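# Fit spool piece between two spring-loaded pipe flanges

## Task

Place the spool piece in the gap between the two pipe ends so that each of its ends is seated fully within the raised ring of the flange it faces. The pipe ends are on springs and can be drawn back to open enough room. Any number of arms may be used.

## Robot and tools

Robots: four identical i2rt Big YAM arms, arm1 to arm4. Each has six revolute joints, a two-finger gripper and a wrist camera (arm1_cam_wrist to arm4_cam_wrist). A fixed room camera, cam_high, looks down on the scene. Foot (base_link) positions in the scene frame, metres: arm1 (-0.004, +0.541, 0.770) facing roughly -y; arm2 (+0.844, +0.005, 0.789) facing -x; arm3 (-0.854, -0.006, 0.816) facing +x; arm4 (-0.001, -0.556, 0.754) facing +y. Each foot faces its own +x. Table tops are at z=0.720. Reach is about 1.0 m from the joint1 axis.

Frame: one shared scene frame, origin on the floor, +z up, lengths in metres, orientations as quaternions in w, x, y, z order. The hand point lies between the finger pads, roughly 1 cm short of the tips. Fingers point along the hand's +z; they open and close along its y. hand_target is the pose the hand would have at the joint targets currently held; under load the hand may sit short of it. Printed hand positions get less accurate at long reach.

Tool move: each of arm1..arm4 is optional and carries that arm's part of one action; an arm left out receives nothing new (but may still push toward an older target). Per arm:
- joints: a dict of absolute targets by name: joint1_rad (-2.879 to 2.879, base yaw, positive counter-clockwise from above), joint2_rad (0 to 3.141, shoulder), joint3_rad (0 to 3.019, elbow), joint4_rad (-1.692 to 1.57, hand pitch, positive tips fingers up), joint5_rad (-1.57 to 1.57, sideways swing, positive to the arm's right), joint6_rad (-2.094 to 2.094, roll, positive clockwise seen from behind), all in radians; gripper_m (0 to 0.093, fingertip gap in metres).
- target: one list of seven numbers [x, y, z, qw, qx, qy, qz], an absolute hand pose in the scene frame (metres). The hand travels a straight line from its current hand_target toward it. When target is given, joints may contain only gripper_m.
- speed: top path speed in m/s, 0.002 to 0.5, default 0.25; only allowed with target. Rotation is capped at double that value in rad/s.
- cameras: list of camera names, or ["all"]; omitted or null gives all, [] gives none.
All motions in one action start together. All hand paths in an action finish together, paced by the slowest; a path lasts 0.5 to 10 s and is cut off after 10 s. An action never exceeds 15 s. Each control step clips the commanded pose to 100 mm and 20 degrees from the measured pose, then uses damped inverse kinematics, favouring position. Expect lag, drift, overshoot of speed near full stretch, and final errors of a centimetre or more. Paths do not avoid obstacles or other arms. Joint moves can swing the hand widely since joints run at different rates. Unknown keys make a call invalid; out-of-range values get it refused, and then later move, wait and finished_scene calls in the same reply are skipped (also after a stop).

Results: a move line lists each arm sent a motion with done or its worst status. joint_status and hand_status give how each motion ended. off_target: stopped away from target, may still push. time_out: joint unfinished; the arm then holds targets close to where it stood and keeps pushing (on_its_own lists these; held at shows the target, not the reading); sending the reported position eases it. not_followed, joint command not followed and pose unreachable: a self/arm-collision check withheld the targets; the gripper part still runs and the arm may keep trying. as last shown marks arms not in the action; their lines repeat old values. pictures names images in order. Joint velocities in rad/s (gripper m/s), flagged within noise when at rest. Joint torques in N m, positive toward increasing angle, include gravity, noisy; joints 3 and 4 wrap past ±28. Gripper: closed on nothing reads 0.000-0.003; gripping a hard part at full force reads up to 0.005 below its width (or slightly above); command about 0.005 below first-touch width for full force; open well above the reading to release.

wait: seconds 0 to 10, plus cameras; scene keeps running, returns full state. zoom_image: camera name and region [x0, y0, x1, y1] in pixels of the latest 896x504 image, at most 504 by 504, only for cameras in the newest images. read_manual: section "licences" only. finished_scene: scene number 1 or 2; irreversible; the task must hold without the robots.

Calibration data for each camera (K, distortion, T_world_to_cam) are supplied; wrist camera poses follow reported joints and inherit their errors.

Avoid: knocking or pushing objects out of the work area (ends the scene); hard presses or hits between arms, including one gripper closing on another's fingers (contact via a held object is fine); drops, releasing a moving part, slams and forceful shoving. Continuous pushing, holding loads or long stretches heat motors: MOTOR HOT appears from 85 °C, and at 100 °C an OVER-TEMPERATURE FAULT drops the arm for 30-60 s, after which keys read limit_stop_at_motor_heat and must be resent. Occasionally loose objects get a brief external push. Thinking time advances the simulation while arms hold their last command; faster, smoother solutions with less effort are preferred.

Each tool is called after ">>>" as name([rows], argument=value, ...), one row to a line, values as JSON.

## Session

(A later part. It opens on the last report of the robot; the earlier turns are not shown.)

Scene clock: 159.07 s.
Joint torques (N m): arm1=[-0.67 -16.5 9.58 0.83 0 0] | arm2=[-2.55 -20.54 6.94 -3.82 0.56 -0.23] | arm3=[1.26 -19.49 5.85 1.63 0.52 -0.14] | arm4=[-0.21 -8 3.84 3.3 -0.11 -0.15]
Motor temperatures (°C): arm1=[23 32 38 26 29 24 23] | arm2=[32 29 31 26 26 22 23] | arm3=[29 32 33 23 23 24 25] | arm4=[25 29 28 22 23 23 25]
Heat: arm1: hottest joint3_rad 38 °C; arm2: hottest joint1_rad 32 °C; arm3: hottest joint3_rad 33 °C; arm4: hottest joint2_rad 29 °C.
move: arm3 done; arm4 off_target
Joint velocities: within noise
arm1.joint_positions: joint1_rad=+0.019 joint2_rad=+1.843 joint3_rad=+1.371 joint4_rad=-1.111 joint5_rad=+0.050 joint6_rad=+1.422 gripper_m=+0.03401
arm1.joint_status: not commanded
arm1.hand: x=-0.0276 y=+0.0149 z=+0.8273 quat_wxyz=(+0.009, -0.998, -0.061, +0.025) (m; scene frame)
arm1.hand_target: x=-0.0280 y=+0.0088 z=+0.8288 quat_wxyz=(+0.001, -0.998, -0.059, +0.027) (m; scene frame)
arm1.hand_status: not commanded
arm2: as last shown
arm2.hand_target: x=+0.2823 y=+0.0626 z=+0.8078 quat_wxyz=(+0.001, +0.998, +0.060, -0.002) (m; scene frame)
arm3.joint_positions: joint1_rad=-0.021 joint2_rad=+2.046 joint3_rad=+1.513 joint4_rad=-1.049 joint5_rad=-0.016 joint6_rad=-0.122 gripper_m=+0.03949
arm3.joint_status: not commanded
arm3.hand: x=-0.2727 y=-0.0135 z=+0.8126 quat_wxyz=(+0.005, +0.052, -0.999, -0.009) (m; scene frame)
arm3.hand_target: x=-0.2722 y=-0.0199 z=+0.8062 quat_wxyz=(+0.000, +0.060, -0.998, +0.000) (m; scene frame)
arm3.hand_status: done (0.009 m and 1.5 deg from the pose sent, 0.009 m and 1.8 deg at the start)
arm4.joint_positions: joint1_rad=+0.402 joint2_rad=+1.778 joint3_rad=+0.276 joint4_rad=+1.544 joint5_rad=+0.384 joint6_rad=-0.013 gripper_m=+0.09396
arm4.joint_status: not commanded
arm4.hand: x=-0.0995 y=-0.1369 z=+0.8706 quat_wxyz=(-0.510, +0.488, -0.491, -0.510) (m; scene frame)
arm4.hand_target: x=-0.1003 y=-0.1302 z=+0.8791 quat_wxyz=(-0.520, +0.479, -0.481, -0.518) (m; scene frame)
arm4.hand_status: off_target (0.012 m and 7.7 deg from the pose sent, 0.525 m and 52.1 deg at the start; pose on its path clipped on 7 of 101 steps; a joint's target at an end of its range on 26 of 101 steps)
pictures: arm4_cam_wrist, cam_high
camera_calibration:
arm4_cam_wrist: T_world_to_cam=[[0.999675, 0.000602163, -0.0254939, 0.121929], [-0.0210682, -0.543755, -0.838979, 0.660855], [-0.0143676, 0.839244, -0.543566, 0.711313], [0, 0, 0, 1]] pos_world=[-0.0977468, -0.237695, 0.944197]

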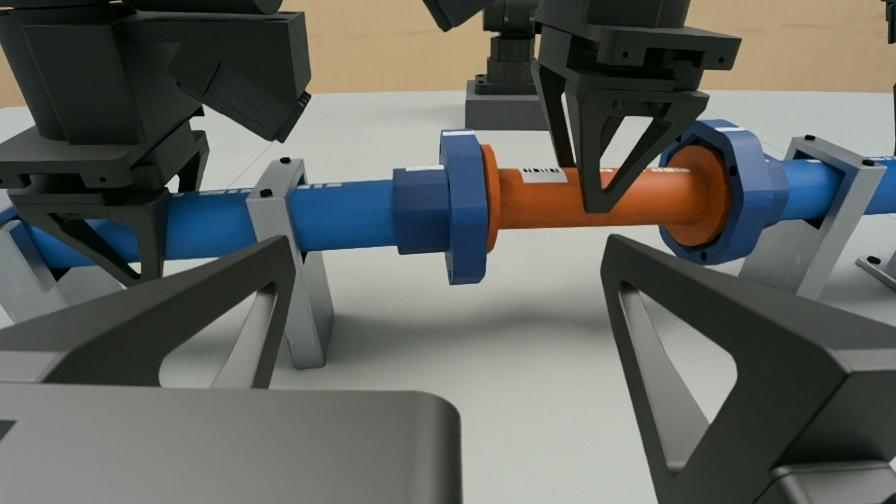

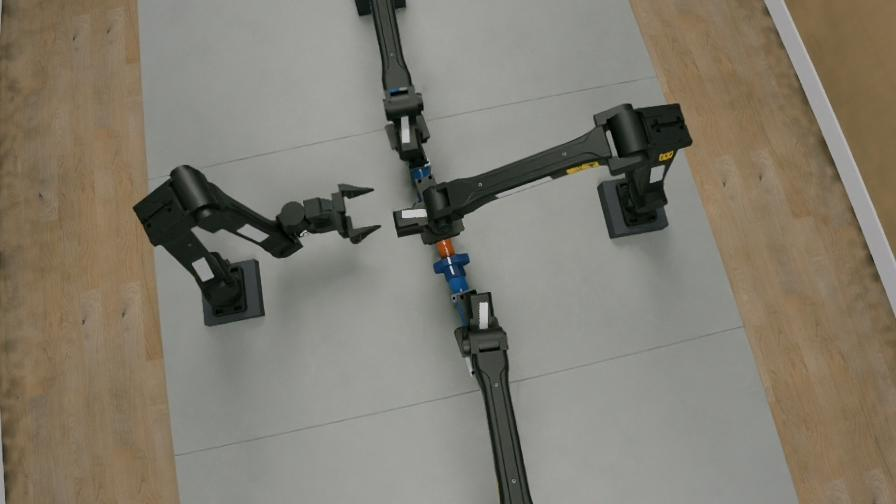

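>>> move(arm2={"target":[0.335,0.0695,0.807,0,0.9982,0.06,0],"speed":0.08}, arm3={"target":[-0.345,-0.0275,0.804,0,-0.06,0.9982,0],"speed":0.08}, cameras=[])

>>> move(arm1={"target":[-0.0285,0.008,0.862,-0.0008,0.9989,0.0462,-0.003],"speed":0.06}, cameras=[])

>>> move(arm1={"target":[-0.0285,0.011,0.826,-0.0008,0.9989,0.0462,-0.004],"speed":0.05}, cameras=["arm4_cam_wrist","cam_high"])

>>> zoom_image(camera="arm4_cam_wrist", region=[400, 100, 540, 300])

>>> zoom_image(camera="arm4_cam_wrist", region=[640, 100, 840, 300])

>>> zoom_image(camera="cam_high", region=[420, 225, 490, 305])

Scene clock: 168.57 s.
Joint torques (N m): arm1=[-0.67 -16.38 9.35 0.92 0.04 -0.04] | arm2=[-3.96 -24.59 0.7 -4.11 0.46 -0.38] | arm3=[-0.15 -21.19 0.95 -2.25 0.34 -0.28] | arm4=[-0.32 -7.82 3.89 3.25 -0.11 -0.12]
Motor temperatures (°C): arm1=[23 32 38 26 29 23 23] | arm2=[32 30 31 26 26 22 23] | arm3=[28 33 33 23 23 24 25] | arm4=[25 28 27 22 22 23 25]
Heat: arm1: hottest joint3_rad 38 °C; arm2: hottest joint1_rad 32 °C; arm3: hottest joint2_rad 33 °C; arm4: hottest joint2_rad 28 °C.
move: arm2 off_target; arm3 off_target
Joint velocities: within noise
arm1.joint_positions: joint1_rad=+0.017 joint2_rad=+1.843 joint3_rad=+1.371 joint4_rad=-1.111 joint5_rad=+0.050 joint6_rad=+1.422 gripper_m=+0.03401
arm1.joint_status: not commanded
arm1.hand: x=-0.0284 y=+0.0149 z=+0.8273 quat_wxyz=(+0.009, -0.998, -0.060, +0.025) (m; scene frame)
arm1.hand_target: x=-0.0288 y=+0.0089 z=+0.8288 quat_wxyz=(+0.001, -0.998, -0.058, +0.027) (m; scene frame)
arm1.hand_status: not commanded
arm2.joint_positions: joint1_rad=-0.066 joint2_rad=+1.943 joint3_rad=+1.412 joint4_rad=-0.862 joint5_rad=-0.028 joint6_rad=-0.212 gripper_m=+0.03973
arm2.joint_status: not commanded
arm2.hand: x=+0.2512 y=+0.0554 z=+0.8160 quat_wxyz=(-0.005, +0.994, +0.061, -0.092) (m; scene frame)
arm2.hand_target: x=+0.3218 y=+0.0678 z=+0.8101 quat_wxyz=(+0.002, +0.998, +0.059, -0.007) (m; scene frame)
arm2.hand_status: off_target (0.085 m and 10.6 deg from the pose sent, 0.095 m and 8.3 deg at the start)
arm3.joint_positions: joint1_rad=-0.021 joint2_rad=+1.939 joint3_rad=+1.329 joint4_rad=-0.836 joint5_rad=-0.015 joint6_rad=-0.122 gripper_m=+0.03949
arm3.joint_status: not commanded
arm3.hand: x=-0.2892 y=-0.0135 z=+0.8131 quat_wxyz=(-0.063, +0.053, -0.997, -0.003) (m; scene frame)
arm3.hand_target: x=-0.3382 y=-0.0256 z=+0.8046 quat_wxyz=(-0.007, +0.061, -0.998, -0.001) (m; scene frame)
arm3.hand_status: off_target (0.058 m and 7.2 deg from the pose sent, 0.074 m and 1.5 deg at the start)
arm4: as last shown
arm4.joint_positions: joint1_rad=+0.402 joint2_rad=+1.778 joint3_rad=+0.276 joint4_rad=+1.544 joint5_rad=+0.384 joint6_rad=-0.014 gripper_m=+0.09396
arm4.hand_target: x=-0.1003 y=-0.1302 z=+0.8790 quat_wxyz=(-0.520, +0.479, -0.481, -0.518) (m; scene frame)
pictures: none
No camera images: "cameras" was empty.

Scene clock: 169.77 s.
Joint torques (N m): arm1=[-0.5 -19.08 12.7 -0.02 -0.14 0] | arm2=[-3.84 -24.53 0.81 -4.14 0.48 -0.39] | arm3=[0.09 -21.13 0.96 -2.33 0.34 -0.31] | arm4=[-0.32 -7.82 3.89 3.26 -0.13 -0.12]
Motor temperatures (°C): arm1=[23 32 38 26 29 23 23] | arm2=[32 30 31 26 26 22 23] | arm3=[28 33 33 23 23 24 25] | arm4=[25 28 27 22 22 23 25]
Heat: arm1: hottest joint3_rad 38 °C; arm2: hottest joint1_rad 32 °C; arm3: hottest joint2_rad 33 °C; arm4: hottest joint2_rad 28 °C.
move: arm1 off_target
Joint velocities: within noise
arm1.joint_positions: joint1_rad=+0.001 joint2_rad=+1.843 joint3_rad=+1.372 joint4_rad=-1.175 joint5_rad=+0.008 joint6_rad=+1.430 gripper_m=+0.03401
arm1.joint_status: not commanded
arm1.hand: x=-0.0294 y=+0.0303 z=+0.8283 quat_wxyz=(+0.038, -0.998, -0.048, +0.002) (m; scene frame)
arm1.hand_target: x=-0.0320 y=+0.0097 z=+0.8618 quat_wxyz=(+0.001, -0.999, -0.043, +0.003) (m; scene frame)
arm1.hand_status: off_target (0.040 m and 4.3 deg from the pose sent, 0.035 m and 3.2 deg at the start)
arm2, arm3, arm4: as last shown
arm2.hand_target: x=+0.3216 y=+0.0678 z=+0.8101 quat_wxyz=(+0.002, +0.998, +0.059, -0.007) (m; scene frame)
pictures: none
No camera images: "cameras" was empty.

Scene clock: 171.10 s.
Joint torques (N m): arm1=[-1.55 -15.56 9.26 0.88 -0.18 -0.03] | arm2=[-4.01 -24.29 0.76 -4.18 0.47 -0.38] | arm3=[0.15 -20.95 1.01 -2.33 0.36 -0.31] | arm4=[-0.26 -7.88 3.95 3.26 -0.11 -0.13]
Motor temperatures (°C): arm1=[23 32 38 26 29 23 23] | arm2=[32 30 31 26 26 22 23] | arm3=[28 33 33 23 23 24 25] | arm4=[25 28 27 22 22 23 25]
Heat: arm1: hottest joint3_rad 38 °C; arm2: hottest joint1_rad 32 °C; arm3: hottest joint2_rad 33 °C; arm4: hottest joint2_rad 28 °C.
move: arm1 done
Joint velocities: within noise
arm1.joint_positions: joint1_rad=+0.008 joint2_rad=+1.843 joint3_rad=+1.365 joint4_rad=-1.106 joint5_rad=+0.008 joint6_rad=+1.424 gripper_m=+0.03401
arm1.joint_status: not commanded
arm1.hand: x=-0.0261 y=+0.0164 z=+0.8250 quat_wxyz=(+0.008, -0.998, -0.055, +0.005) (m; scene frame)
arm1.hand_target: x=-0.0245 y=+0.0104 z=+0.8259 quat_wxyz=(+0.000, -0.999, -0.053, +0.004) (m; scene frame)
arm1.hand_status: done (0.006 m and 1.3 deg from the pose sent, 0.019 m and 4.3 deg at the start)
arm2, arm3, arm4: as last shown
pictures: arm4_cam_wrist, cam_high
camera_calibration:
arm4_cam_wrist: T_world_to_cam=[[0.999714, 0.000559867, -0.0239138, 0.120534], [-0.0197651, -0.543754, -0.839012, 0.661013], [-0.0134729, 0.839244, -0.543588, 0.711421], [0, 0, 0, 1]] pos_world=[-0.0978495, -0.237695, 0.9442]

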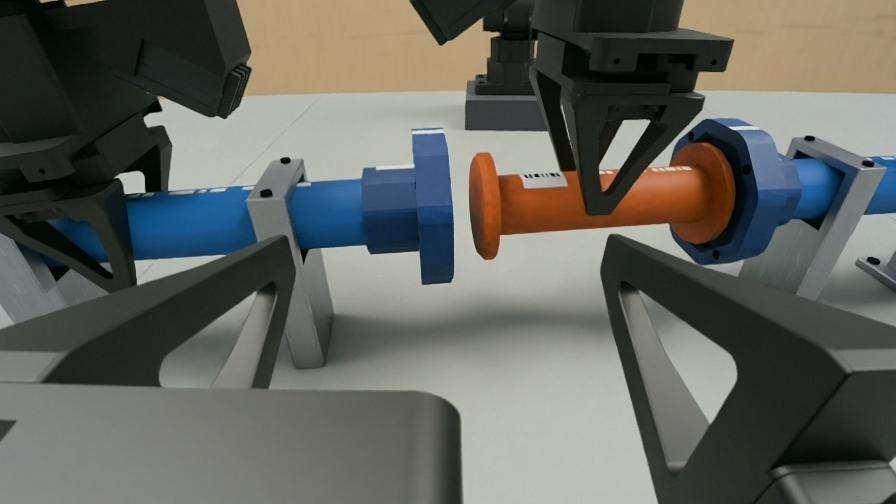

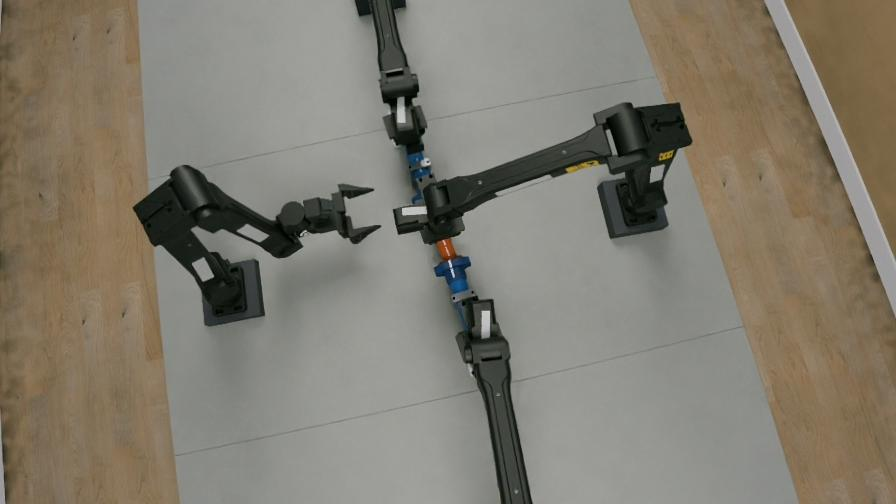

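Scaled by 2.520 from the camera's 896x504 image, which has a finer 1280x720 frame.

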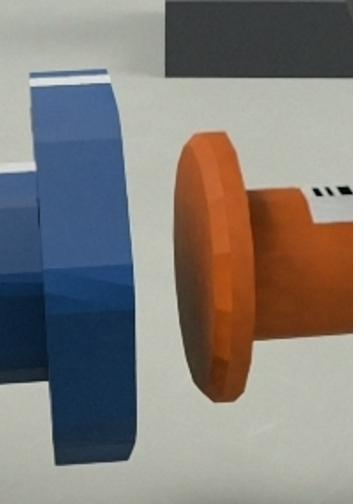

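Scaled by 2.520 from the camera's 896x504 image, which has a finer 1280x720 frame.

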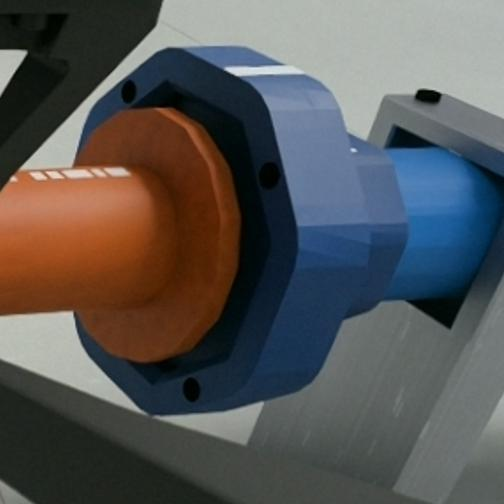

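Scaled by 6.300 from the camera's 896x504 image, which has a finer 1280x720 frame.

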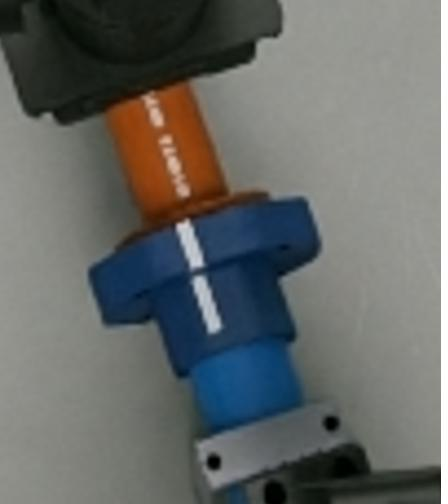

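>>> move(arm2={"target":[0.3,0.065,0.807,0,0.9982,0.06,0],"speed":0.04}, arm3={"target":[-0.295,-0.0225,0.805,0,-0.06,0.9982,0],"speed":0.05}, cameras=["arm4_cam_wrist","cam_high"])

>>> zoom_image(camera="arm4_cam_wrist", region=[400, 100, 540, 300])

>>> zoom_image(camera="arm4_cam_wrist", region=[640, 100, 840, 300])

Scene clock: 176.23 s.
Joint torques (N m): arm1=[-1.38 -15.44 9.58 0.94 -0.08 0] | arm2=[-2.84 -20.84 5.33 -4.89 0.65 -0.27] | arm3=[1.08 -18.08 7.09 -2.71 0.42 -0.2] | arm4=[-0.44 -7.88 3.97 3.32 -0.11 -0.12]
Motor temperatures (°C): arm1=[23 33 38 26 29 23 23] | arm2=[32 32 31 26 26 22 23] | arm3=[28 34 32 23 23 24 25] | arm4=[25 28 27 22 22 23 25]
Heat: arm1: hottest joint3_rad 38 °C; arm2: hottest joint1_rad 32 °C; arm3: hottest joint2_rad 34 °C; arm4: hottest joint2_rad 28 °C.
move: arm2 off_target; arm3 off_target
Joint velocities: within noise
arm1, arm4: as last shown
arm1.hand_target: x=-0.0245 y=+0.0105 z=+0.8259 quat_wxyz=(+0.000, -0.999, -0.053, +0.004) (m; scene frame)
arm2.joint_positions: joint1_rad=-0.065 joint2_rad=+1.961 joint3_rad=+1.444 joint4_rad=-0.883 joint5_rad=-0.030 joint6_rad=-0.212 gripper_m=+0.03973
arm2.joint_status: not commanded
arm2.hand: x=+0.2443 y=+0.0548 z=+0.8165 quat_wxyz=(-0.003, +0.994, +0.062, -0.088) (m; scene frame)
arm2.hand_target: x=+0.2998 y=+0.0633 z=+0.8054 quat_wxyz=(+0.002, +0.998, +0.060, +0.002) (m; scene frame)
arm2.hand_status: off_target (0.057 m and 10.1 deg from the pose sent, 0.051 m and 10.6 deg at the start)
arm3.joint_positions: joint1_rad=-0.021 joint2_rad=+1.985 joint3_rad=+1.407 joint4_rad=-0.907 joint5_rad=-0.015 joint6_rad=-0.122 gripper_m=+0.03949
arm3.joint_status: not commanded
arm3.hand: x=-0.2767 y=-0.0137 z=+0.8127 quat_wxyz=(-0.043, +0.052, -0.998, -0.004) (m; scene frame)
arm3.hand_target: x=-0.2955 y=-0.0221 z=+0.8054 quat_wxyz=(+0.000, +0.060, -0.998, -0.001) (m; scene frame)
arm3.hand_status: off_target (0.022 m and 5.1 deg from the pose sent, 0.013 m and 7.2 deg at the start)
pictures: arm4_cam_wrist, cam_high
camera_calibration:
arm4_cam_wrist: T_world_to_cam=[[0.999714, 0.000559867, -0.0239138, 0.120534], [-0.0197651, -0.543754, -0.839012, 0.661013], [-0.0134729, 0.839244, -0.543588, 0.711421], [0, 0, 0, 1]] pos_world=[-0.0978495, -0.237695, 0.9442]

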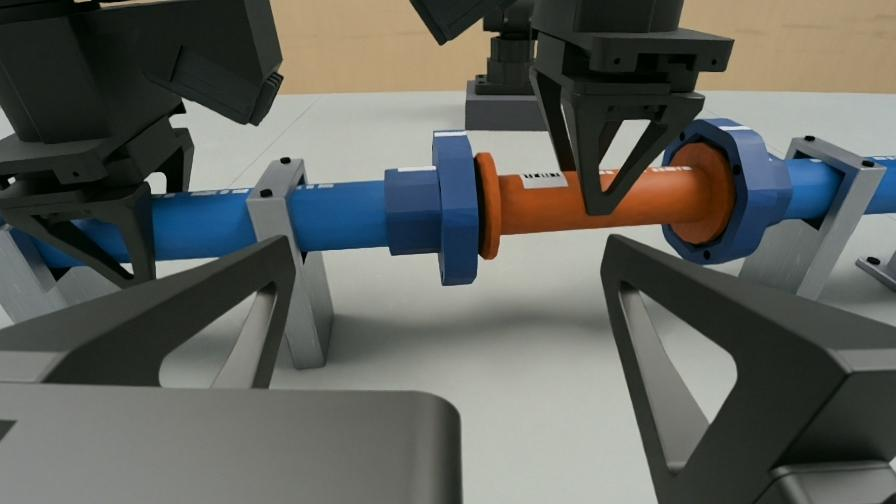

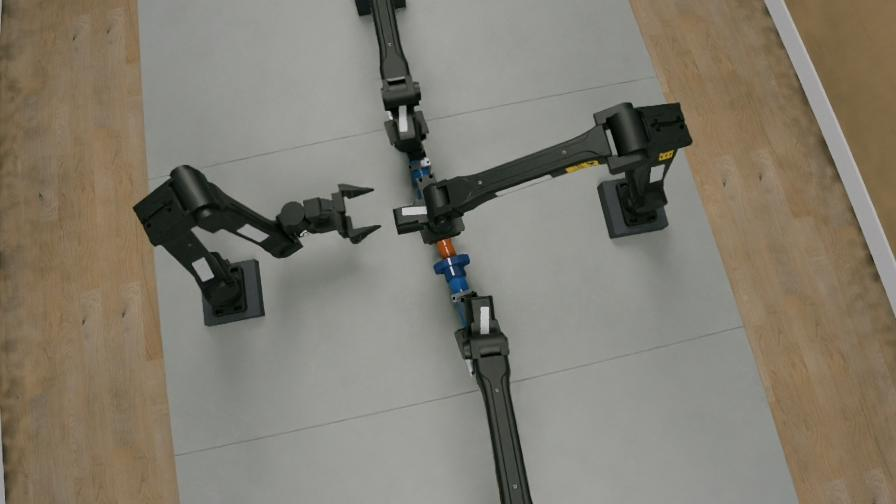

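Scaled by 2.520 from the camera's 896x504 image, which has a finer 1280x720 frame.

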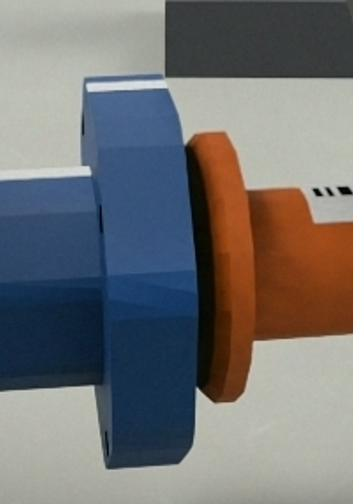

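Scaled by 2.520 from the camera's 896x504 image, which has a finer 1280x720 frame.

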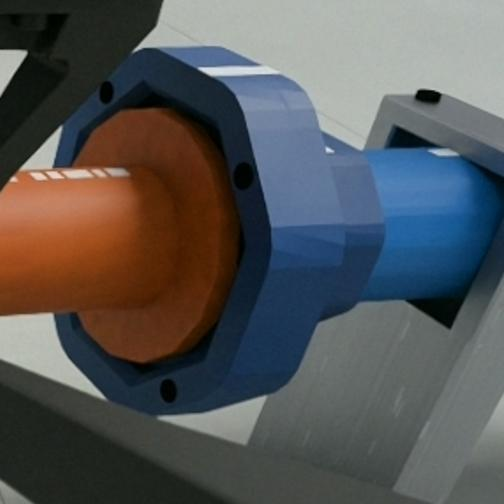

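>>> move(arm2={"target":[0.28,0.062,0.807,0,0.9982,0.06,0],"speed":0.04}, arm3={"target":[-0.272,-0.0205,0.806,0,-0.06,0.9982,0],"speed":0.04}, cameras=["arm4_cam_wrist","cam_high"])

>>> zoom_image(camera="arm4_cam_wrist", region=[400, 100, 540, 300])

>>> zoom_image(camera="arm4_cam_wrist", region=[640, 100, 840, 300])

Scene clock: 179.33 s.
Joint torques (N m): arm1=[-0.09 -16.5 9.32 0.81 -0.15 0] | arm2=[-2.49 -20.42 7.38 -4.07 0.58 -0.21] | arm3=[1.03 -17.26 9.05 -1.22 0.46 -0.15] | arm4=[-0.5 -8 3.93 3.28 -0.14 -0.12]
Motor temperatures (°C): arm1=[23 33 37 26 29 23 23] | arm2=[32 32 31 26 26 22 23] | arm3=[28 34 33 23 23 24 25] | arm4=[25 28 26 22 22 22 25]
Heat: arm1: hottest joint3_rad 37 °C; arm2: hottest joint1_rad 32 °C; arm3: hottest joint2_rad 34 °C; arm4: hottest joint2_rad 28 °C.
move: arm2 off_target; arm3 off_target
Joint velocities: within noise
arm1.joint_positions: joint1_rad=-0.001 joint2_rad=+1.843 joint3_rad=+1.365 joint4_rad=-1.106 joint5_rad=+0.010 joint6_rad=+1.424 gripper_m=+0.03401
arm1.joint_status: not commanded
arm1.hand: x=-0.0311 y=+0.0166 z=+0.8251 quat_wxyz=(+0.008, -0.999, -0.050, +0.005) (m; scene frame)
arm1.hand_target: x=-0.0297 y=+0.0107 z=+0.8261 quat_wxyz=(+0.000, -0.999, -0.049, +0.005) (m; scene frame)
arm1.hand_status: not commanded
arm2.joint_positions: joint1_rad=-0.063 joint2_rad=+1.990 joint3_rad=+1.494 joint4_rad=-0.932 joint5_rad=-0.027 joint6_rad=-0.209 gripper_m=+0.03973
arm2.joint_status: not commanded
arm2.hand: x=+0.2377 y=+0.0550 z=+0.8165 quat_wxyz=(-0.003, +0.995, +0.061, -0.074) (m; scene frame)
arm2.hand_target: x=+0.2775 y=+0.0621 z=+0.8087 quat_wxyz=(+0.000, +0.998, +0.059, -0.003) (m; scene frame)
arm2.hand_status: off_target (0.044 m and 8.5 deg from the pose sent, 0.038 m and 10.1 deg at the start)
arm3.joint_positions: joint1_rad=-0.020 joint2_rad=+2.020 joint3_rad=+1.468 joint4_rad=-0.979 joint5_rad=-0.015 joint6_rad=-0.122 gripper_m=+0.03949
arm3.joint_status: not commanded
arm3.hand: x=-0.2715 y=-0.0129 z=+0.8127 quat_wxyz=(-0.021, +0.053, -0.998, -0.006) (m; scene frame)
arm3.hand_target: x=-0.2721 y=-0.0201 z=+0.8062 quat_wxyz=(-0.001, +0.060, -0.998, +0.000) (m; scene frame)
arm3.hand_status: off_target (0.010 m and 2.6 deg from the pose sent, 0.011 m and 5.1 deg at the start)
arm4: as last shown
pictures: arm4_cam_wrist, cam_high
camera_calibration:
arm4_cam_wrist: T_world_to_cam=[[0.999714, 0.000559867, -0.0239138, 0.120534], [-0.0197651, -0.543754, -0.839012, 0.661013], [-0.0134729, 0.839244, -0.543588, 0.711421], [0, 0, 0, 1]] pos_world=[-0.0978495, -0.237695, 0.9442]

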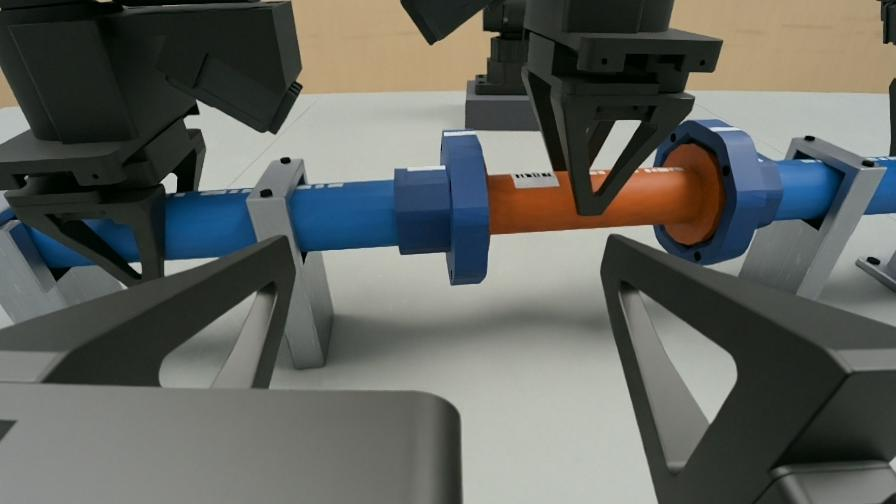

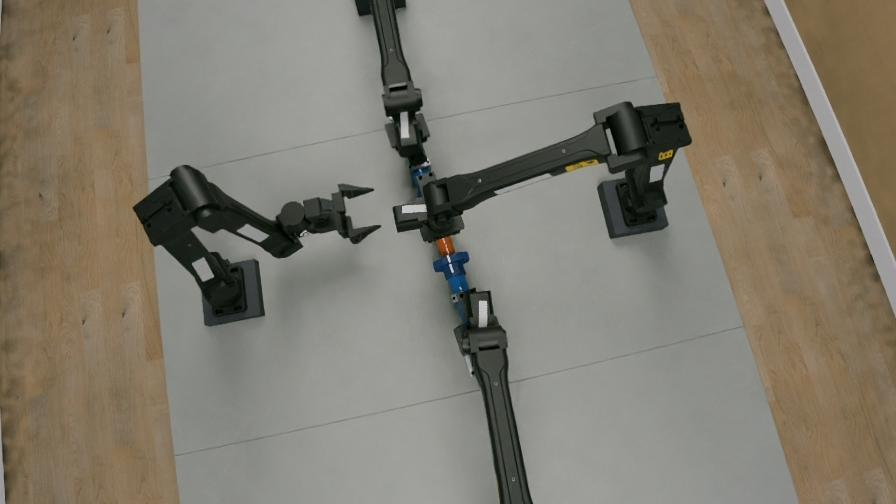

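Scaled by 2.520 from the camera's 896x504 image, which has a finer 1280x720 frame.

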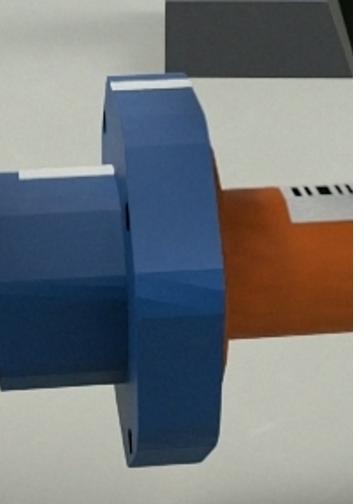

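Scaled by 2.520 from the camera's 896x504 image, which has a finer 1280x720 frame.

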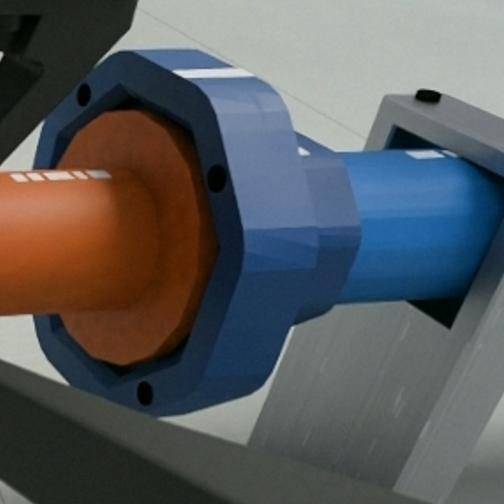

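>>> move(arm2={"target":[0.24,0.057,0.807,0,0.9982,0.06,0],"speed":0.06}, arm3={"target":[-0.255,-0.0185,0.806,0,-0.06,0.9982,0],"speed":0.05}, cameras=["arm4_cam_wrist"])

>>> zoom_image(camera="arm4_cam_wrist", region=[400, 100, 840, 300])

Scene clock: 183.13 s.
Joint torques (N m): arm1=[-0.79 -16.73 9.58 0.8 -0.17 -0.06] | arm2=[-1.49 -18.96 10.96 -1.36 0.17 -0.1] | arm3=[1.61 -16.97 10.39 0.06 0.46 -0.11] | arm4=[-0.38 -8 3.86 3.26 -0.11 -0.13]
Motor temperatures (°C): arm1=[23 33 37 25 29 23 23] | arm2=[32 32 31 26 26 22 23] | arm3=[28 33 33 23 23 24 25] | arm4=[25 28 26 22 22 22 25]
Heat: arm1: hottest joint3_rad 37 °C; arm2: hottest joint1_rad 32 °C; arm3: hottest joint2_rad 33 °C; arm4: hottest joint2_rad 28 °C.
move: arm2 off_target; arm3 off_target
Joint velocities: within noise
arm1.joint_positions: joint1_rad=-0.003 joint2_rad=+1.844 joint3_rad=+1.365 joint4_rad=-1.105 joint5_rad=+0.016 joint6_rad=+1.430 gripper_m=+0.03401
arm1.joint_status: not commanded
arm1.hand: x=-0.0330 y=+0.0164 z=+0.8243 quat_wxyz=(+0.008, -0.999, -0.046, +0.009) (m; scene frame)
arm1.hand_target: x=-0.0303 y=+0.0105 z=+0.8264 quat_wxyz=(+0.000, -0.999, -0.046, +0.007) (m; scene frame)
arm1.hand_status: not commanded
arm2.joint_positions: joint1_rad=-0.057 joint2_rad=+2.050 joint3_rad=+1.597 joint4_rad=-1.071 joint5_rad=-0.014 joint6_rad=-0.206 gripper_m=+0.03973
arm2.joint_status: not commanded
arm2.hand: x=+0.2347 y=+0.0537 z=+0.8153 quat_wxyz=(-0.001, +0.998, +0.061, -0.027) (m; scene frame)
arm2.hand_target: x=+0.2406 y=+0.0565 z=+0.8067 quat_wxyz=(+0.000, +0.998, +0.060, +0.000) (m; scene frame)
arm2.hand_status: off_target (0.010 m and 3.1 deg from the pose sent, 0.010 m and 8.5 deg at the start)
arm3.joint_positions: joint1_rad=-0.020 joint2_rad=+2.048 joint3_rad=+1.511 joint4_rad=-1.046 joint5_rad=-0.015 joint6_rad=-0.122 gripper_m=+0.03949
arm3.joint_status: not commanded
arm3.hand: x=-0.2728 y=-0.0129 z=+0.8112 quat_wxyz=(+0.005, +0.053, -0.999, -0.008) (m; scene frame)
arm3.hand_target: x=-0.2588 y=-0.0185 z=+0.8052 quat_wxyz=(+0.005, +0.060, -0.998, +0.000) (m; scene frame)
arm3.hand_status: off_target (0.019 m and 1.4 deg from the pose sent, 0.019 m and 2.6 deg at the start)
arm4: as last shown
pictures: arm4_cam_wrist
camera_calibration:
arm4_cam_wrist: T_world_to_cam=[[0.999714, 0.000559867, -0.0239138, 0.120534], [-0.0197651, -0.543754, -0.839012, 0.661013], [-0.0134729, 0.839244, -0.543588, 0.711421], [0, 0, 0, 1]] pos_world=[-0.0978495, -0.237695, 0.9442]

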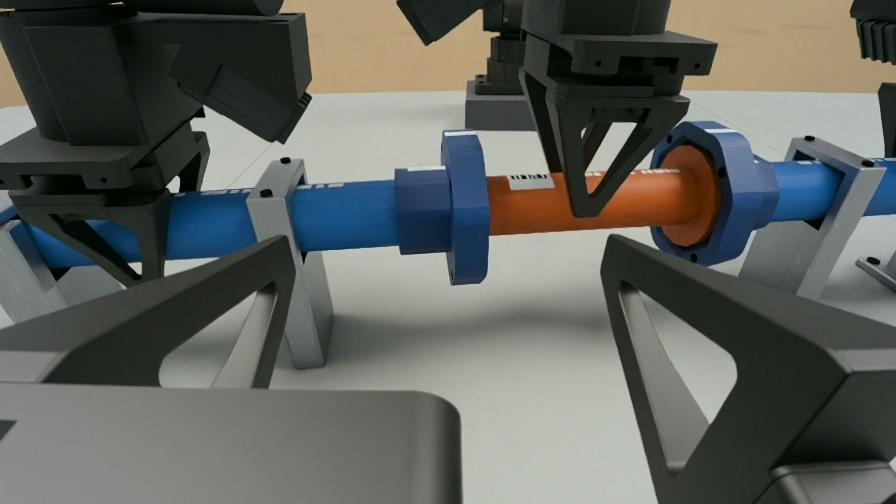

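Scaled by 1.145 from the camera's 896x504 image, which has a finer 1280x720 frame.

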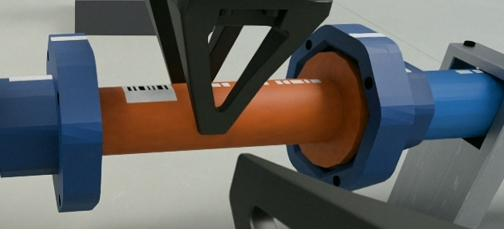

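Both seated. Open arms 2 and 3.

>>> move(arm2={"joints":{"gripper_m":0.08}}, arm3={"joints":{"gripper_m":0.08}}, cameras=["arm4_cam_wrist"])

>>> move(arm1={"joints":{"gripper_m":0.045}}, cameras=["arm4_cam_wrist","arm1_cam_wrist"])

>>> zoom_image(camera="arm4_cam_wrist", region=[400, 100, 540, 300])

>>> zoom_image(camera="arm4_cam_wrist", region=[640, 100, 840, 300])

Scene clock: 185.47 s.
Joint torques (N m): arm1=[0.09 -15.21 9.25 0.69 -0.35 0.01] | arm2=[-1.49 -19.6 10.78 -0.05 0.03 -0.11] | arm3=[1.61 -19.19 9.91 0.02 0.1 -0.04] | arm4=[-0.15 -7.77 3.92 3.25 -0.1 -0.11]
Motor temperatures (°C): arm1=[23 33 37 25 29 23 23] | arm2=[32 32 32 26 26 22 22] | arm3=[28 33 34 22 23 24 25] | arm4=[25 28 26 22 22 22 25]
Heat: arm1: hottest joint3_rad 37 °C; arm2: hottest joint1_rad 32 °C; arm3: hottest joint3_rad 34 °C; arm4: hottest joint2_rad 28 °C.
move: arm2 done; arm3 done
Joint velocities: within noise
arm1.joint_positions: joint1_rad=-0.010 joint2_rad=+1.844 joint3_rad=+1.365 joint4_rad=-1.105 joint5_rad=+0.021 joint6_rad=+1.427 gripper_m=+0.03402
arm1.joint_status: not commanded
arm1.hand: x=-0.0378 y=+0.0167 z=+0.8243 quat_wxyz=(+0.009, -0.999, -0.044, +0.011) (m; scene frame)
arm1.hand_target: x=-0.0302 y=+0.0107 z=+0.8264 quat_wxyz=(+0.000, -0.999, -0.048, +0.007) (m; scene frame)
arm1.hand_status: not commanded
arm2.joint_positions: joint1_rad=-0.057 joint2_rad=+2.061 joint3_rad=+1.597 joint4_rad=-1.118 joint5_rad=-0.002 joint6_rad=-0.206 gripper_m=+0.07988
arm2.joint_status: all done
arm2.hand: x=+0.2477 y=+0.0547 z=+0.8088 quat_wxyz=(-0.003, +0.998, +0.061, +0.003) (m; scene frame)
arm2.hand_target: x=+0.2431 y=+0.0579 z=+0.8071 quat_wxyz=(-0.004, +0.998, +0.060, +0.005) (m; scene frame)
arm2.hand_status: not commanded
arm3.joint_positions: joint1_rad=-0.029 joint2_rad=+2.078 joint3_rad=+1.516 joint4_rad=-1.046 joint5_rad=+0.005 joint6_rad=-0.130 gripper_m=+0.07989
arm3.joint_status: all done
arm3.hand: x=-0.2754 y=-0.0216 z=+0.7955 quat_wxyz=(+0.019, +0.052, -0.998, +0.001) (m; scene frame)
arm3.hand_target: x=-0.2585 y=-0.0254 z=+0.8054 quat_wxyz=(+0.005, +0.055, -0.998, +0.004) (m; scene frame)
arm3.hand_status: not commanded
arm4: as last shown
pictures: arm4_cam_wrist
camera_calibration:
arm4_cam_wrist: T_world_to_cam=[[0.999714, 0.000559867, -0.0239138, 0.120534], [-0.0197651, -0.543754, -0.839012, 0.661013], [-0.0134729, 0.839244, -0.543588, 0.711421], [0, 0, 0, 1]] pos_world=[-0.0978495, -0.237695, 0.9442]

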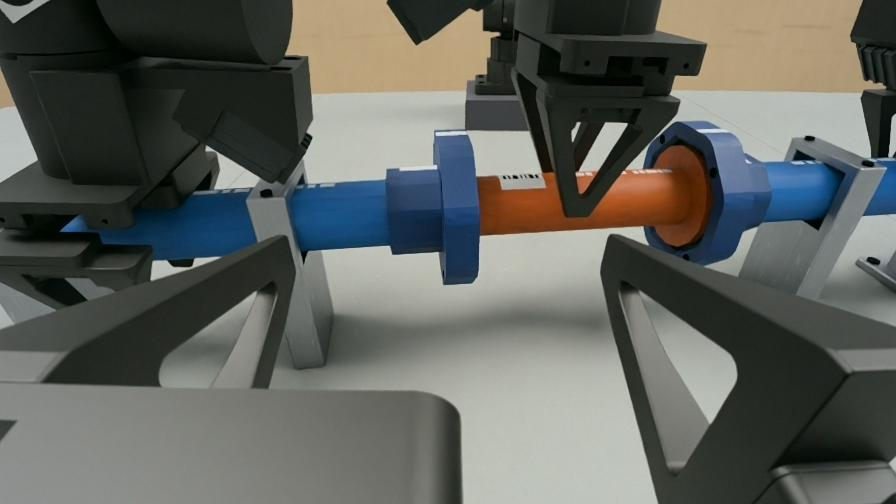

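Scene clock: 186.30 s.
Joint torques (N m): arm1=[-0.85 -16.5 9.55 0.72 -0.12 0.03] | arm2=[-1.73 -19.72 10.81 -0.03 0.03 -0.11] | arm3=[1.73 -19.25 9.84 0.02 0.11 -0.05] | arm4=[-0.21 -7.94 3.85 3.3 -0.11 -0.13]
Motor temperatures (°C): arm1=[23 32 37 25 29 23 23] | arm2=[32 32 32 26 26 22 22] | arm3=[28 33 34 22 23 24 24] | arm4=[25 28 26 22 22 22 25]
Heat: arm1: hottest joint3_rad 37 °C; arm2: hottest joint1_rad 32 °C; arm3: hottest joint3_rad 34 °C; arm4: hottest joint2_rad 28 °C.
move: arm1 done
Joint velocities: within noise
arm1.joint_positions: joint1_rad=+0.005 joint2_rad=+1.844 joint3_rad=+1.365 joint4_rad=-1.105 joint5_rad=+0.008 joint6_rad=+1.427 gripper_m=+0.04491
arm1.joint_status: all done
arm1.hand: x=-0.0277 y=+0.0162 z=+0.8243 quat_wxyz=(+0.008, -0.999, -0.052, +0.005) (m; scene frame)
arm1.hand_target: x=-0.0246 y=+0.0104 z=+0.8263 quat_wxyz=(+0.000, -0.999, -0.052, +0.004) (m; scene frame)
arm1.hand_status: not commanded
arm2, arm3: as last shown
arm2.joint_positions: joint1_rad=-0.057 joint2_rad=+2.061 joint3_rad=+1.597 joint4_rad=-1.118 joint5_rad=-0.002 joint6_rad=-0.206 gripper_m=+0.07993
arm3.joint_positions: joint1_rad=-0.029 joint2_rad=+2.078 joint3_rad=+1.516 joint4_rad=-1.046 joint5_rad=+0.005 joint6_rad=-0.130 gripper_m=+0.07993
arm4.joint_positions: joint1_rad=+0.402 joint2_rad=+1.778 joint3_rad=+0.276 joint4_rad=+1.544 joint5_rad=+0.384 joint6_rad=-0.014 gripper_m=+0.09396
arm4.joint_status: not commanded
arm4.hand: x=-0.0995 y=-0.1369 z=+0.8706 quat_wxyz=(-0.510, +0.488, -0.491, -0.510) (m; scene frame)
arm4.hand_target: x=-0.1003 y=-0.1302 z=+0.8790 quat_wxyz=(-0.520, +0.479, -0.481, -0.518) (m; scene frame)
arm4.hand_status: not commanded
pictures: arm1_cam_wrist, arm4_cam_wrist
camera_calibration:
arm1_cam_wrist: T_world_to_cam=[[-0.0997963, 0.995007, 0.00148789, -0.0176029], [0.818966, 0.0812904, 0.568055, -0.441692], [0.565098, 0.0579083, -0.822989, 0.814976], [0, 0, 0, 1]] pos_world=[-0.100567, 0.00622647, 0.921648]
arm4_cam_wrist: T_world_to_cam=[[0.999714, 0.000559867, -0.0239138, 0.120534], [-0.0197651, -0.543754, -0.839012, 0.661013], [-0.0134729, 0.839244, -0.543588, 0.711421], [0, 0, 0, 1]] pos_world=[-0.0978495, -0.237695, 0.9442]

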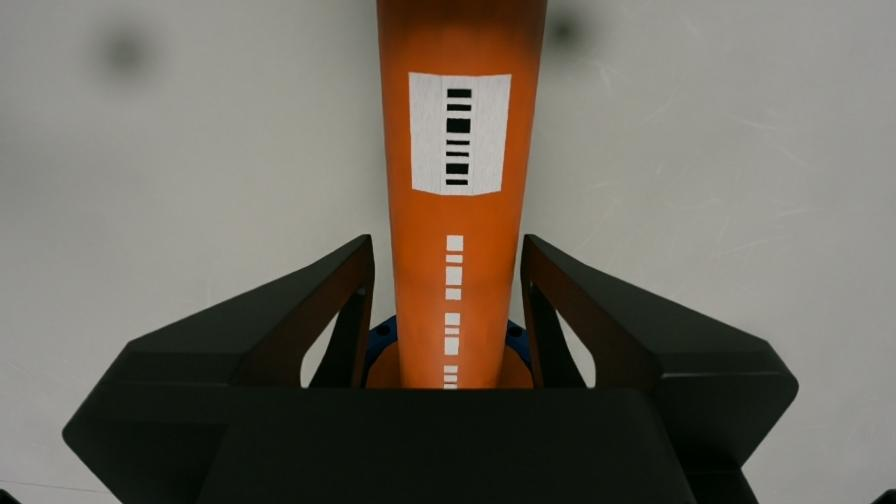

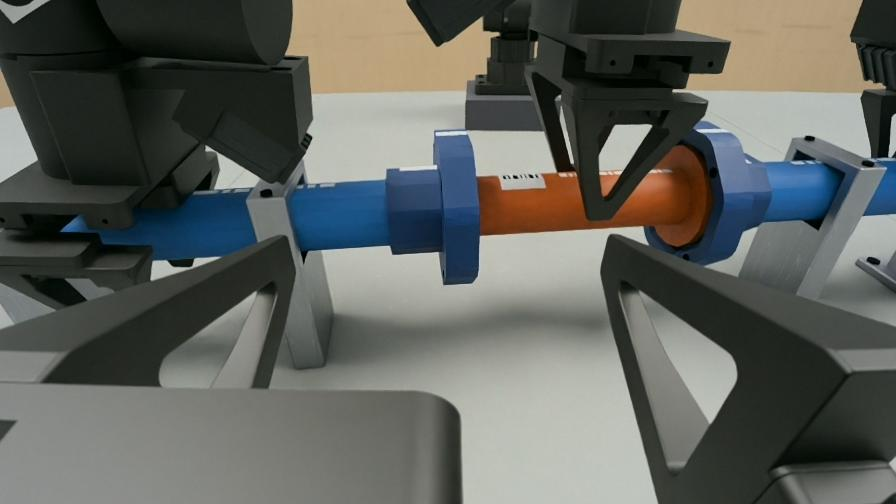

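Scaled by 2.520 from the camera's 896x504 image, which has a finer 1280x720 frame.

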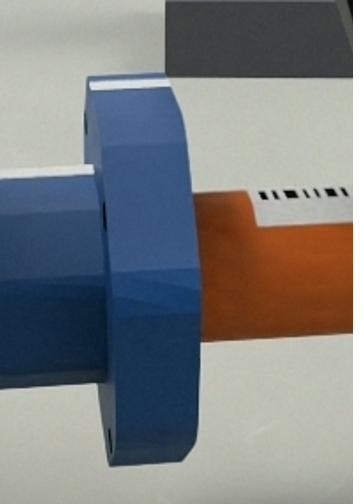

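Scaled by 2.520 from the camera's 896x504 image, which has a finer 1280x720 frame.

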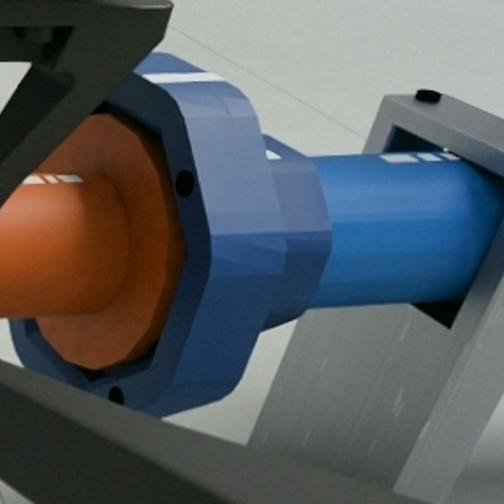

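>>> move(arm1={"joints":{"gripper_m":0.085}}, arm2={"target":[0.24,0.056,0.95,0,0.998,0.06,0],"speed":0.15}, arm3={"target":[-0.272,-0.022,0.95,0,-0.06,0.998,0],"speed":0.15}, cameras=[])

>>> move(arm1={"target":[-0.028,0.012,0.97,0,0.9986,0.052,0],"speed":0.15}, cameras=["arm4_cam_wrist","cam_high"])

>>> zoom_image(camera="arm4_cam_wrist", region=[400, 100, 540, 300])

>>> zoom_image(camera="arm4_cam_wrist", region=[640, 100, 840, 300])

>>> zoom_image(camera="cam_high", region=[400, 180, 500, 305])

Scene clock: 190.33 s.
Joint torques (N m): arm1=[-0.97 -16.15 9.42 0.69 -0.13 -0.01] | arm2=[-1.79 -21.66 14.17 -0.08 -0.14 -0.12] | arm3=[1.44 -19.08 11.59 -0.2 -0.19 -0.05] | arm4=[-0.32 -7.94 3.88 3.28 -0.11 -0.12]
Motor temperatures (°C): arm1=[23 32 37 25 29 23 23] | arm2=[32 32 33 26 26 22 22] | arm3=[28 33 34 22 23 23 24] | arm4=[25 28 26 22 22 22 25]
Heat: arm1: hottest joint3_rad 37 °C; arm2: hottest joint3_rad 33 °C; arm3: hottest joint3_rad 34 °C; arm4: hottest joint2_rad 28 °C.
move: arm1 done; arm2 off_target; arm3 off_target
Joint velocities: within noise
arm1.joint_positions: joint1_rad=+0.005 joint2_rad=+1.844 joint3_rad=+1.365 joint4_rad=-1.105 joint5_rad=+0.008 joint6_rad=+1.427 gripper_m=+0.08488
arm1.joint_status: all done
arm1.hand: x=-0.0277 y=+0.0162 z=+0.8243 quat_wxyz=(+0.008, -0.999, -0.052, +0.005) (m; scene frame)
arm1.hand_target: x=-0.0246 y=+0.0104 z=+0.8263 quat_wxyz=(+0.000, -0.999, -0.052, +0.004) (m; scene frame)
arm1.hand_status: not commanded
arm2.joint_positions: joint1_rad=-0.057 joint2_rad=+1.978 joint3_rad=+1.780 joint4_rad=-1.433 joint5_rad=-0.008 joint6_rad=-0.206 gripper_m=+0.07993
arm2.joint_status: not commanded
arm2.hand: x=+0.2531 y=+0.0521 z=+0.9235 quat_wxyz=(+0.003, +0.998, +0.061, +0.027) (m; scene frame)
arm2.hand_target: x=+0.2398 y=+0.0558 z=+0.9495 quat_wxyz=(+0.001, +0.998, +0.060, +0.000) (m; scene frame)
arm2.hand_status: off_target (0.030 m and 3.1 deg from the pose sent, 0.141 m and 0.5 deg at the start)
arm3.joint_positions: joint1_rad=-0.029 joint2_rad=+1.910 joint3_rad=+1.622 joint4_rad=-1.330 joint5_rad=+0.005 joint6_rad=-0.137 gripper_m=+0.07993
arm3.joint_status: not commanded
arm3.hand: x=-0.2880 y=-0.0213 z=+0.9275 quat_wxyz=(+0.024, +0.056, -0.998, +0.001) (m; scene frame)
arm3.hand_target: x=-0.2718 y=-0.0221 z=+0.9494 quat_wxyz=(+0.000, +0.060, -0.998, +0.000) (m; scene frame)
arm3.hand_status: off_target (0.028 m and 2.8 deg from the pose sent, 0.155 m and 2.4 deg at the start)
arm4: as last shown
pictures: none
No camera images: "cameras" was empty.

Scene clock: 192.07 s.
Joint torques (N m): arm1=[-1.9 -15.09 13.29 0.06 -0.14 -0.08] | arm2=[-1.55 -21.83 14.12 -0.16 -0.13 -0.11] | arm3=[1.55 -19.19 11.69 -0.17 -0.19 -0.05] | arm4=[-0.62 -8.12 3.89 3.29 -0.12 -0.13]
Motor temperatures (°C): arm1=[23 32 37 25 29 23 23] | arm2=[32 32 33 25 26 22 22] | arm3=[28 33 34 22 23 23 24] | arm4=[25 28 26 22 22 22 25]
Heat: arm1: hottest joint3_rad 37 °C; arm2: hottest joint3_rad 33 °C; arm3: hottest joint3_rad 34 °C; arm4: hottest joint2_rad 28 °C.
move: arm1 off_target
Joint velocities: within noise
arm1.joint_positions: joint1_rad=+0.005 joint2_rad=+1.737 joint3_rad=+1.562 joint4_rad=-1.436 joint5_rad=+0.001 joint6_rad=+1.427 gripper_m=+0.08488
arm1.joint_status: not commanded
arm1.hand: x=-0.0258 y=+0.0231 z=+0.9504 quat_wxyz=(+0.021, -0.998, -0.052, +0.000) (m; scene frame)
arm1.hand_target: x=-0.0279 y=+0.0116 z=+0.9690 quat_wxyz=(+0.001, -0.999, -0.052, +0.000) (m; scene frame)
arm1.hand_status: off_target (0.023 m and 2.4 deg from the pose sent, 0.146 m and 1.1 deg at the start)
arm2, arm3, arm4: as last shown
arm2.hand_target: x=+0.2398 y=+0.0558 z=+0.9495 quat_wxyz=(+0.000, +0.998, +0.060, +0.000) (m; scene frame)
pictures: arm4_cam_wrist, cam_high
camera_calibration:
arm4_cam_wrist: T_world_to_cam=[[0.999714, 0.000559867, -0.0239138, 0.120534], [-0.0197651, -0.543754, -0.839012, 0.661013], [-0.0134729, 0.839244, -0.543588, 0.711421], [0, 0, 0, 1]] pos_world=[-0.0978495, -0.237695, 0.9442]

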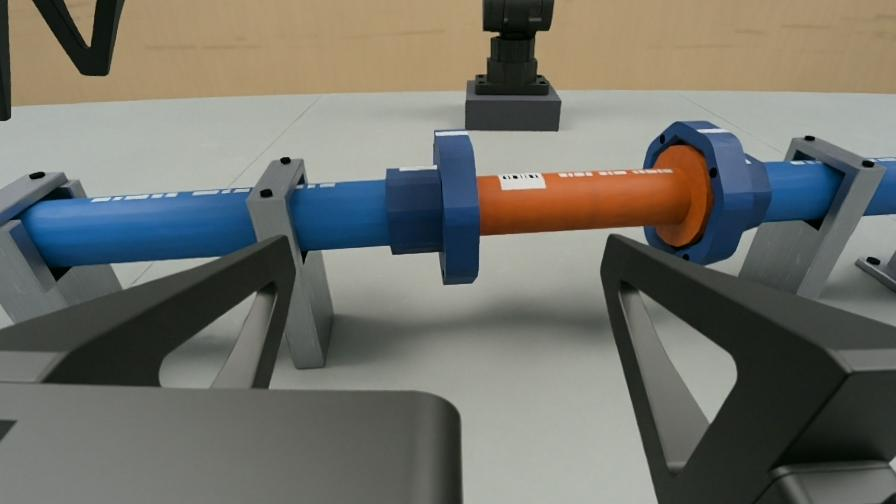

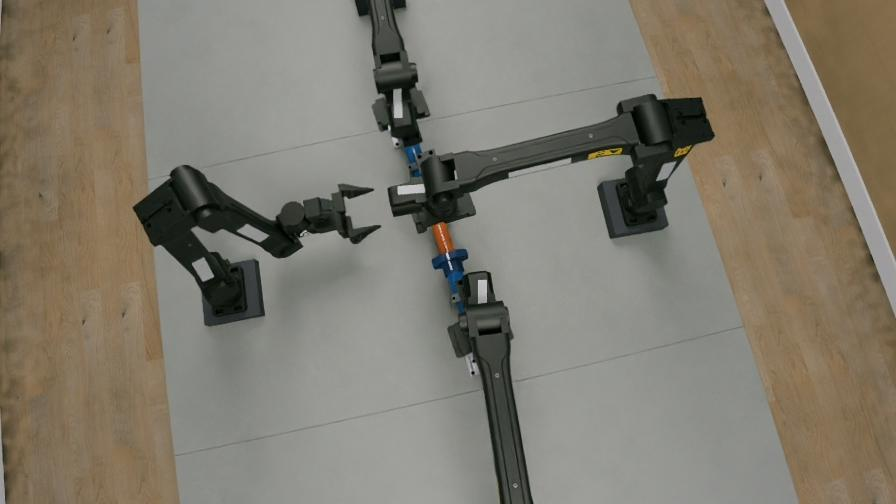

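Scaled by 2.520 from the camera's 896x504 image, which has a finer 1280x720 frame.

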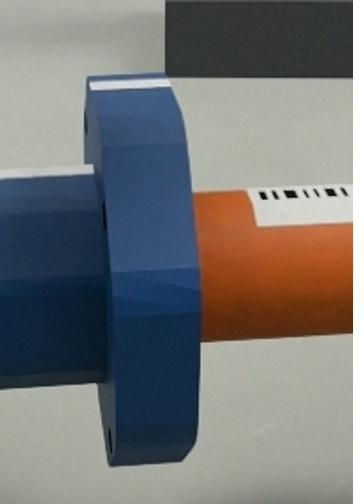

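Scaled by 2.520 from the camera's 896x504 image, which has a finer 1280x720 frame.

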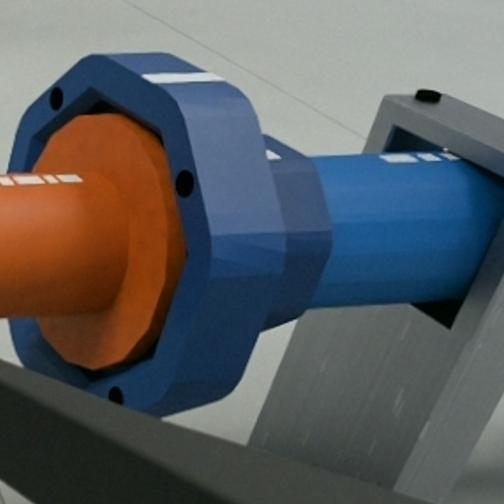

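Scaled by 4.032 from the camera's 896x504 image, which has a finer 1280x720 frame.

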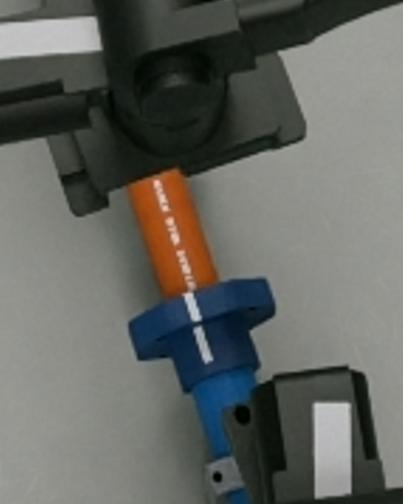

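>>> finished_scene(scene=1)

The scene is finished: the task was done.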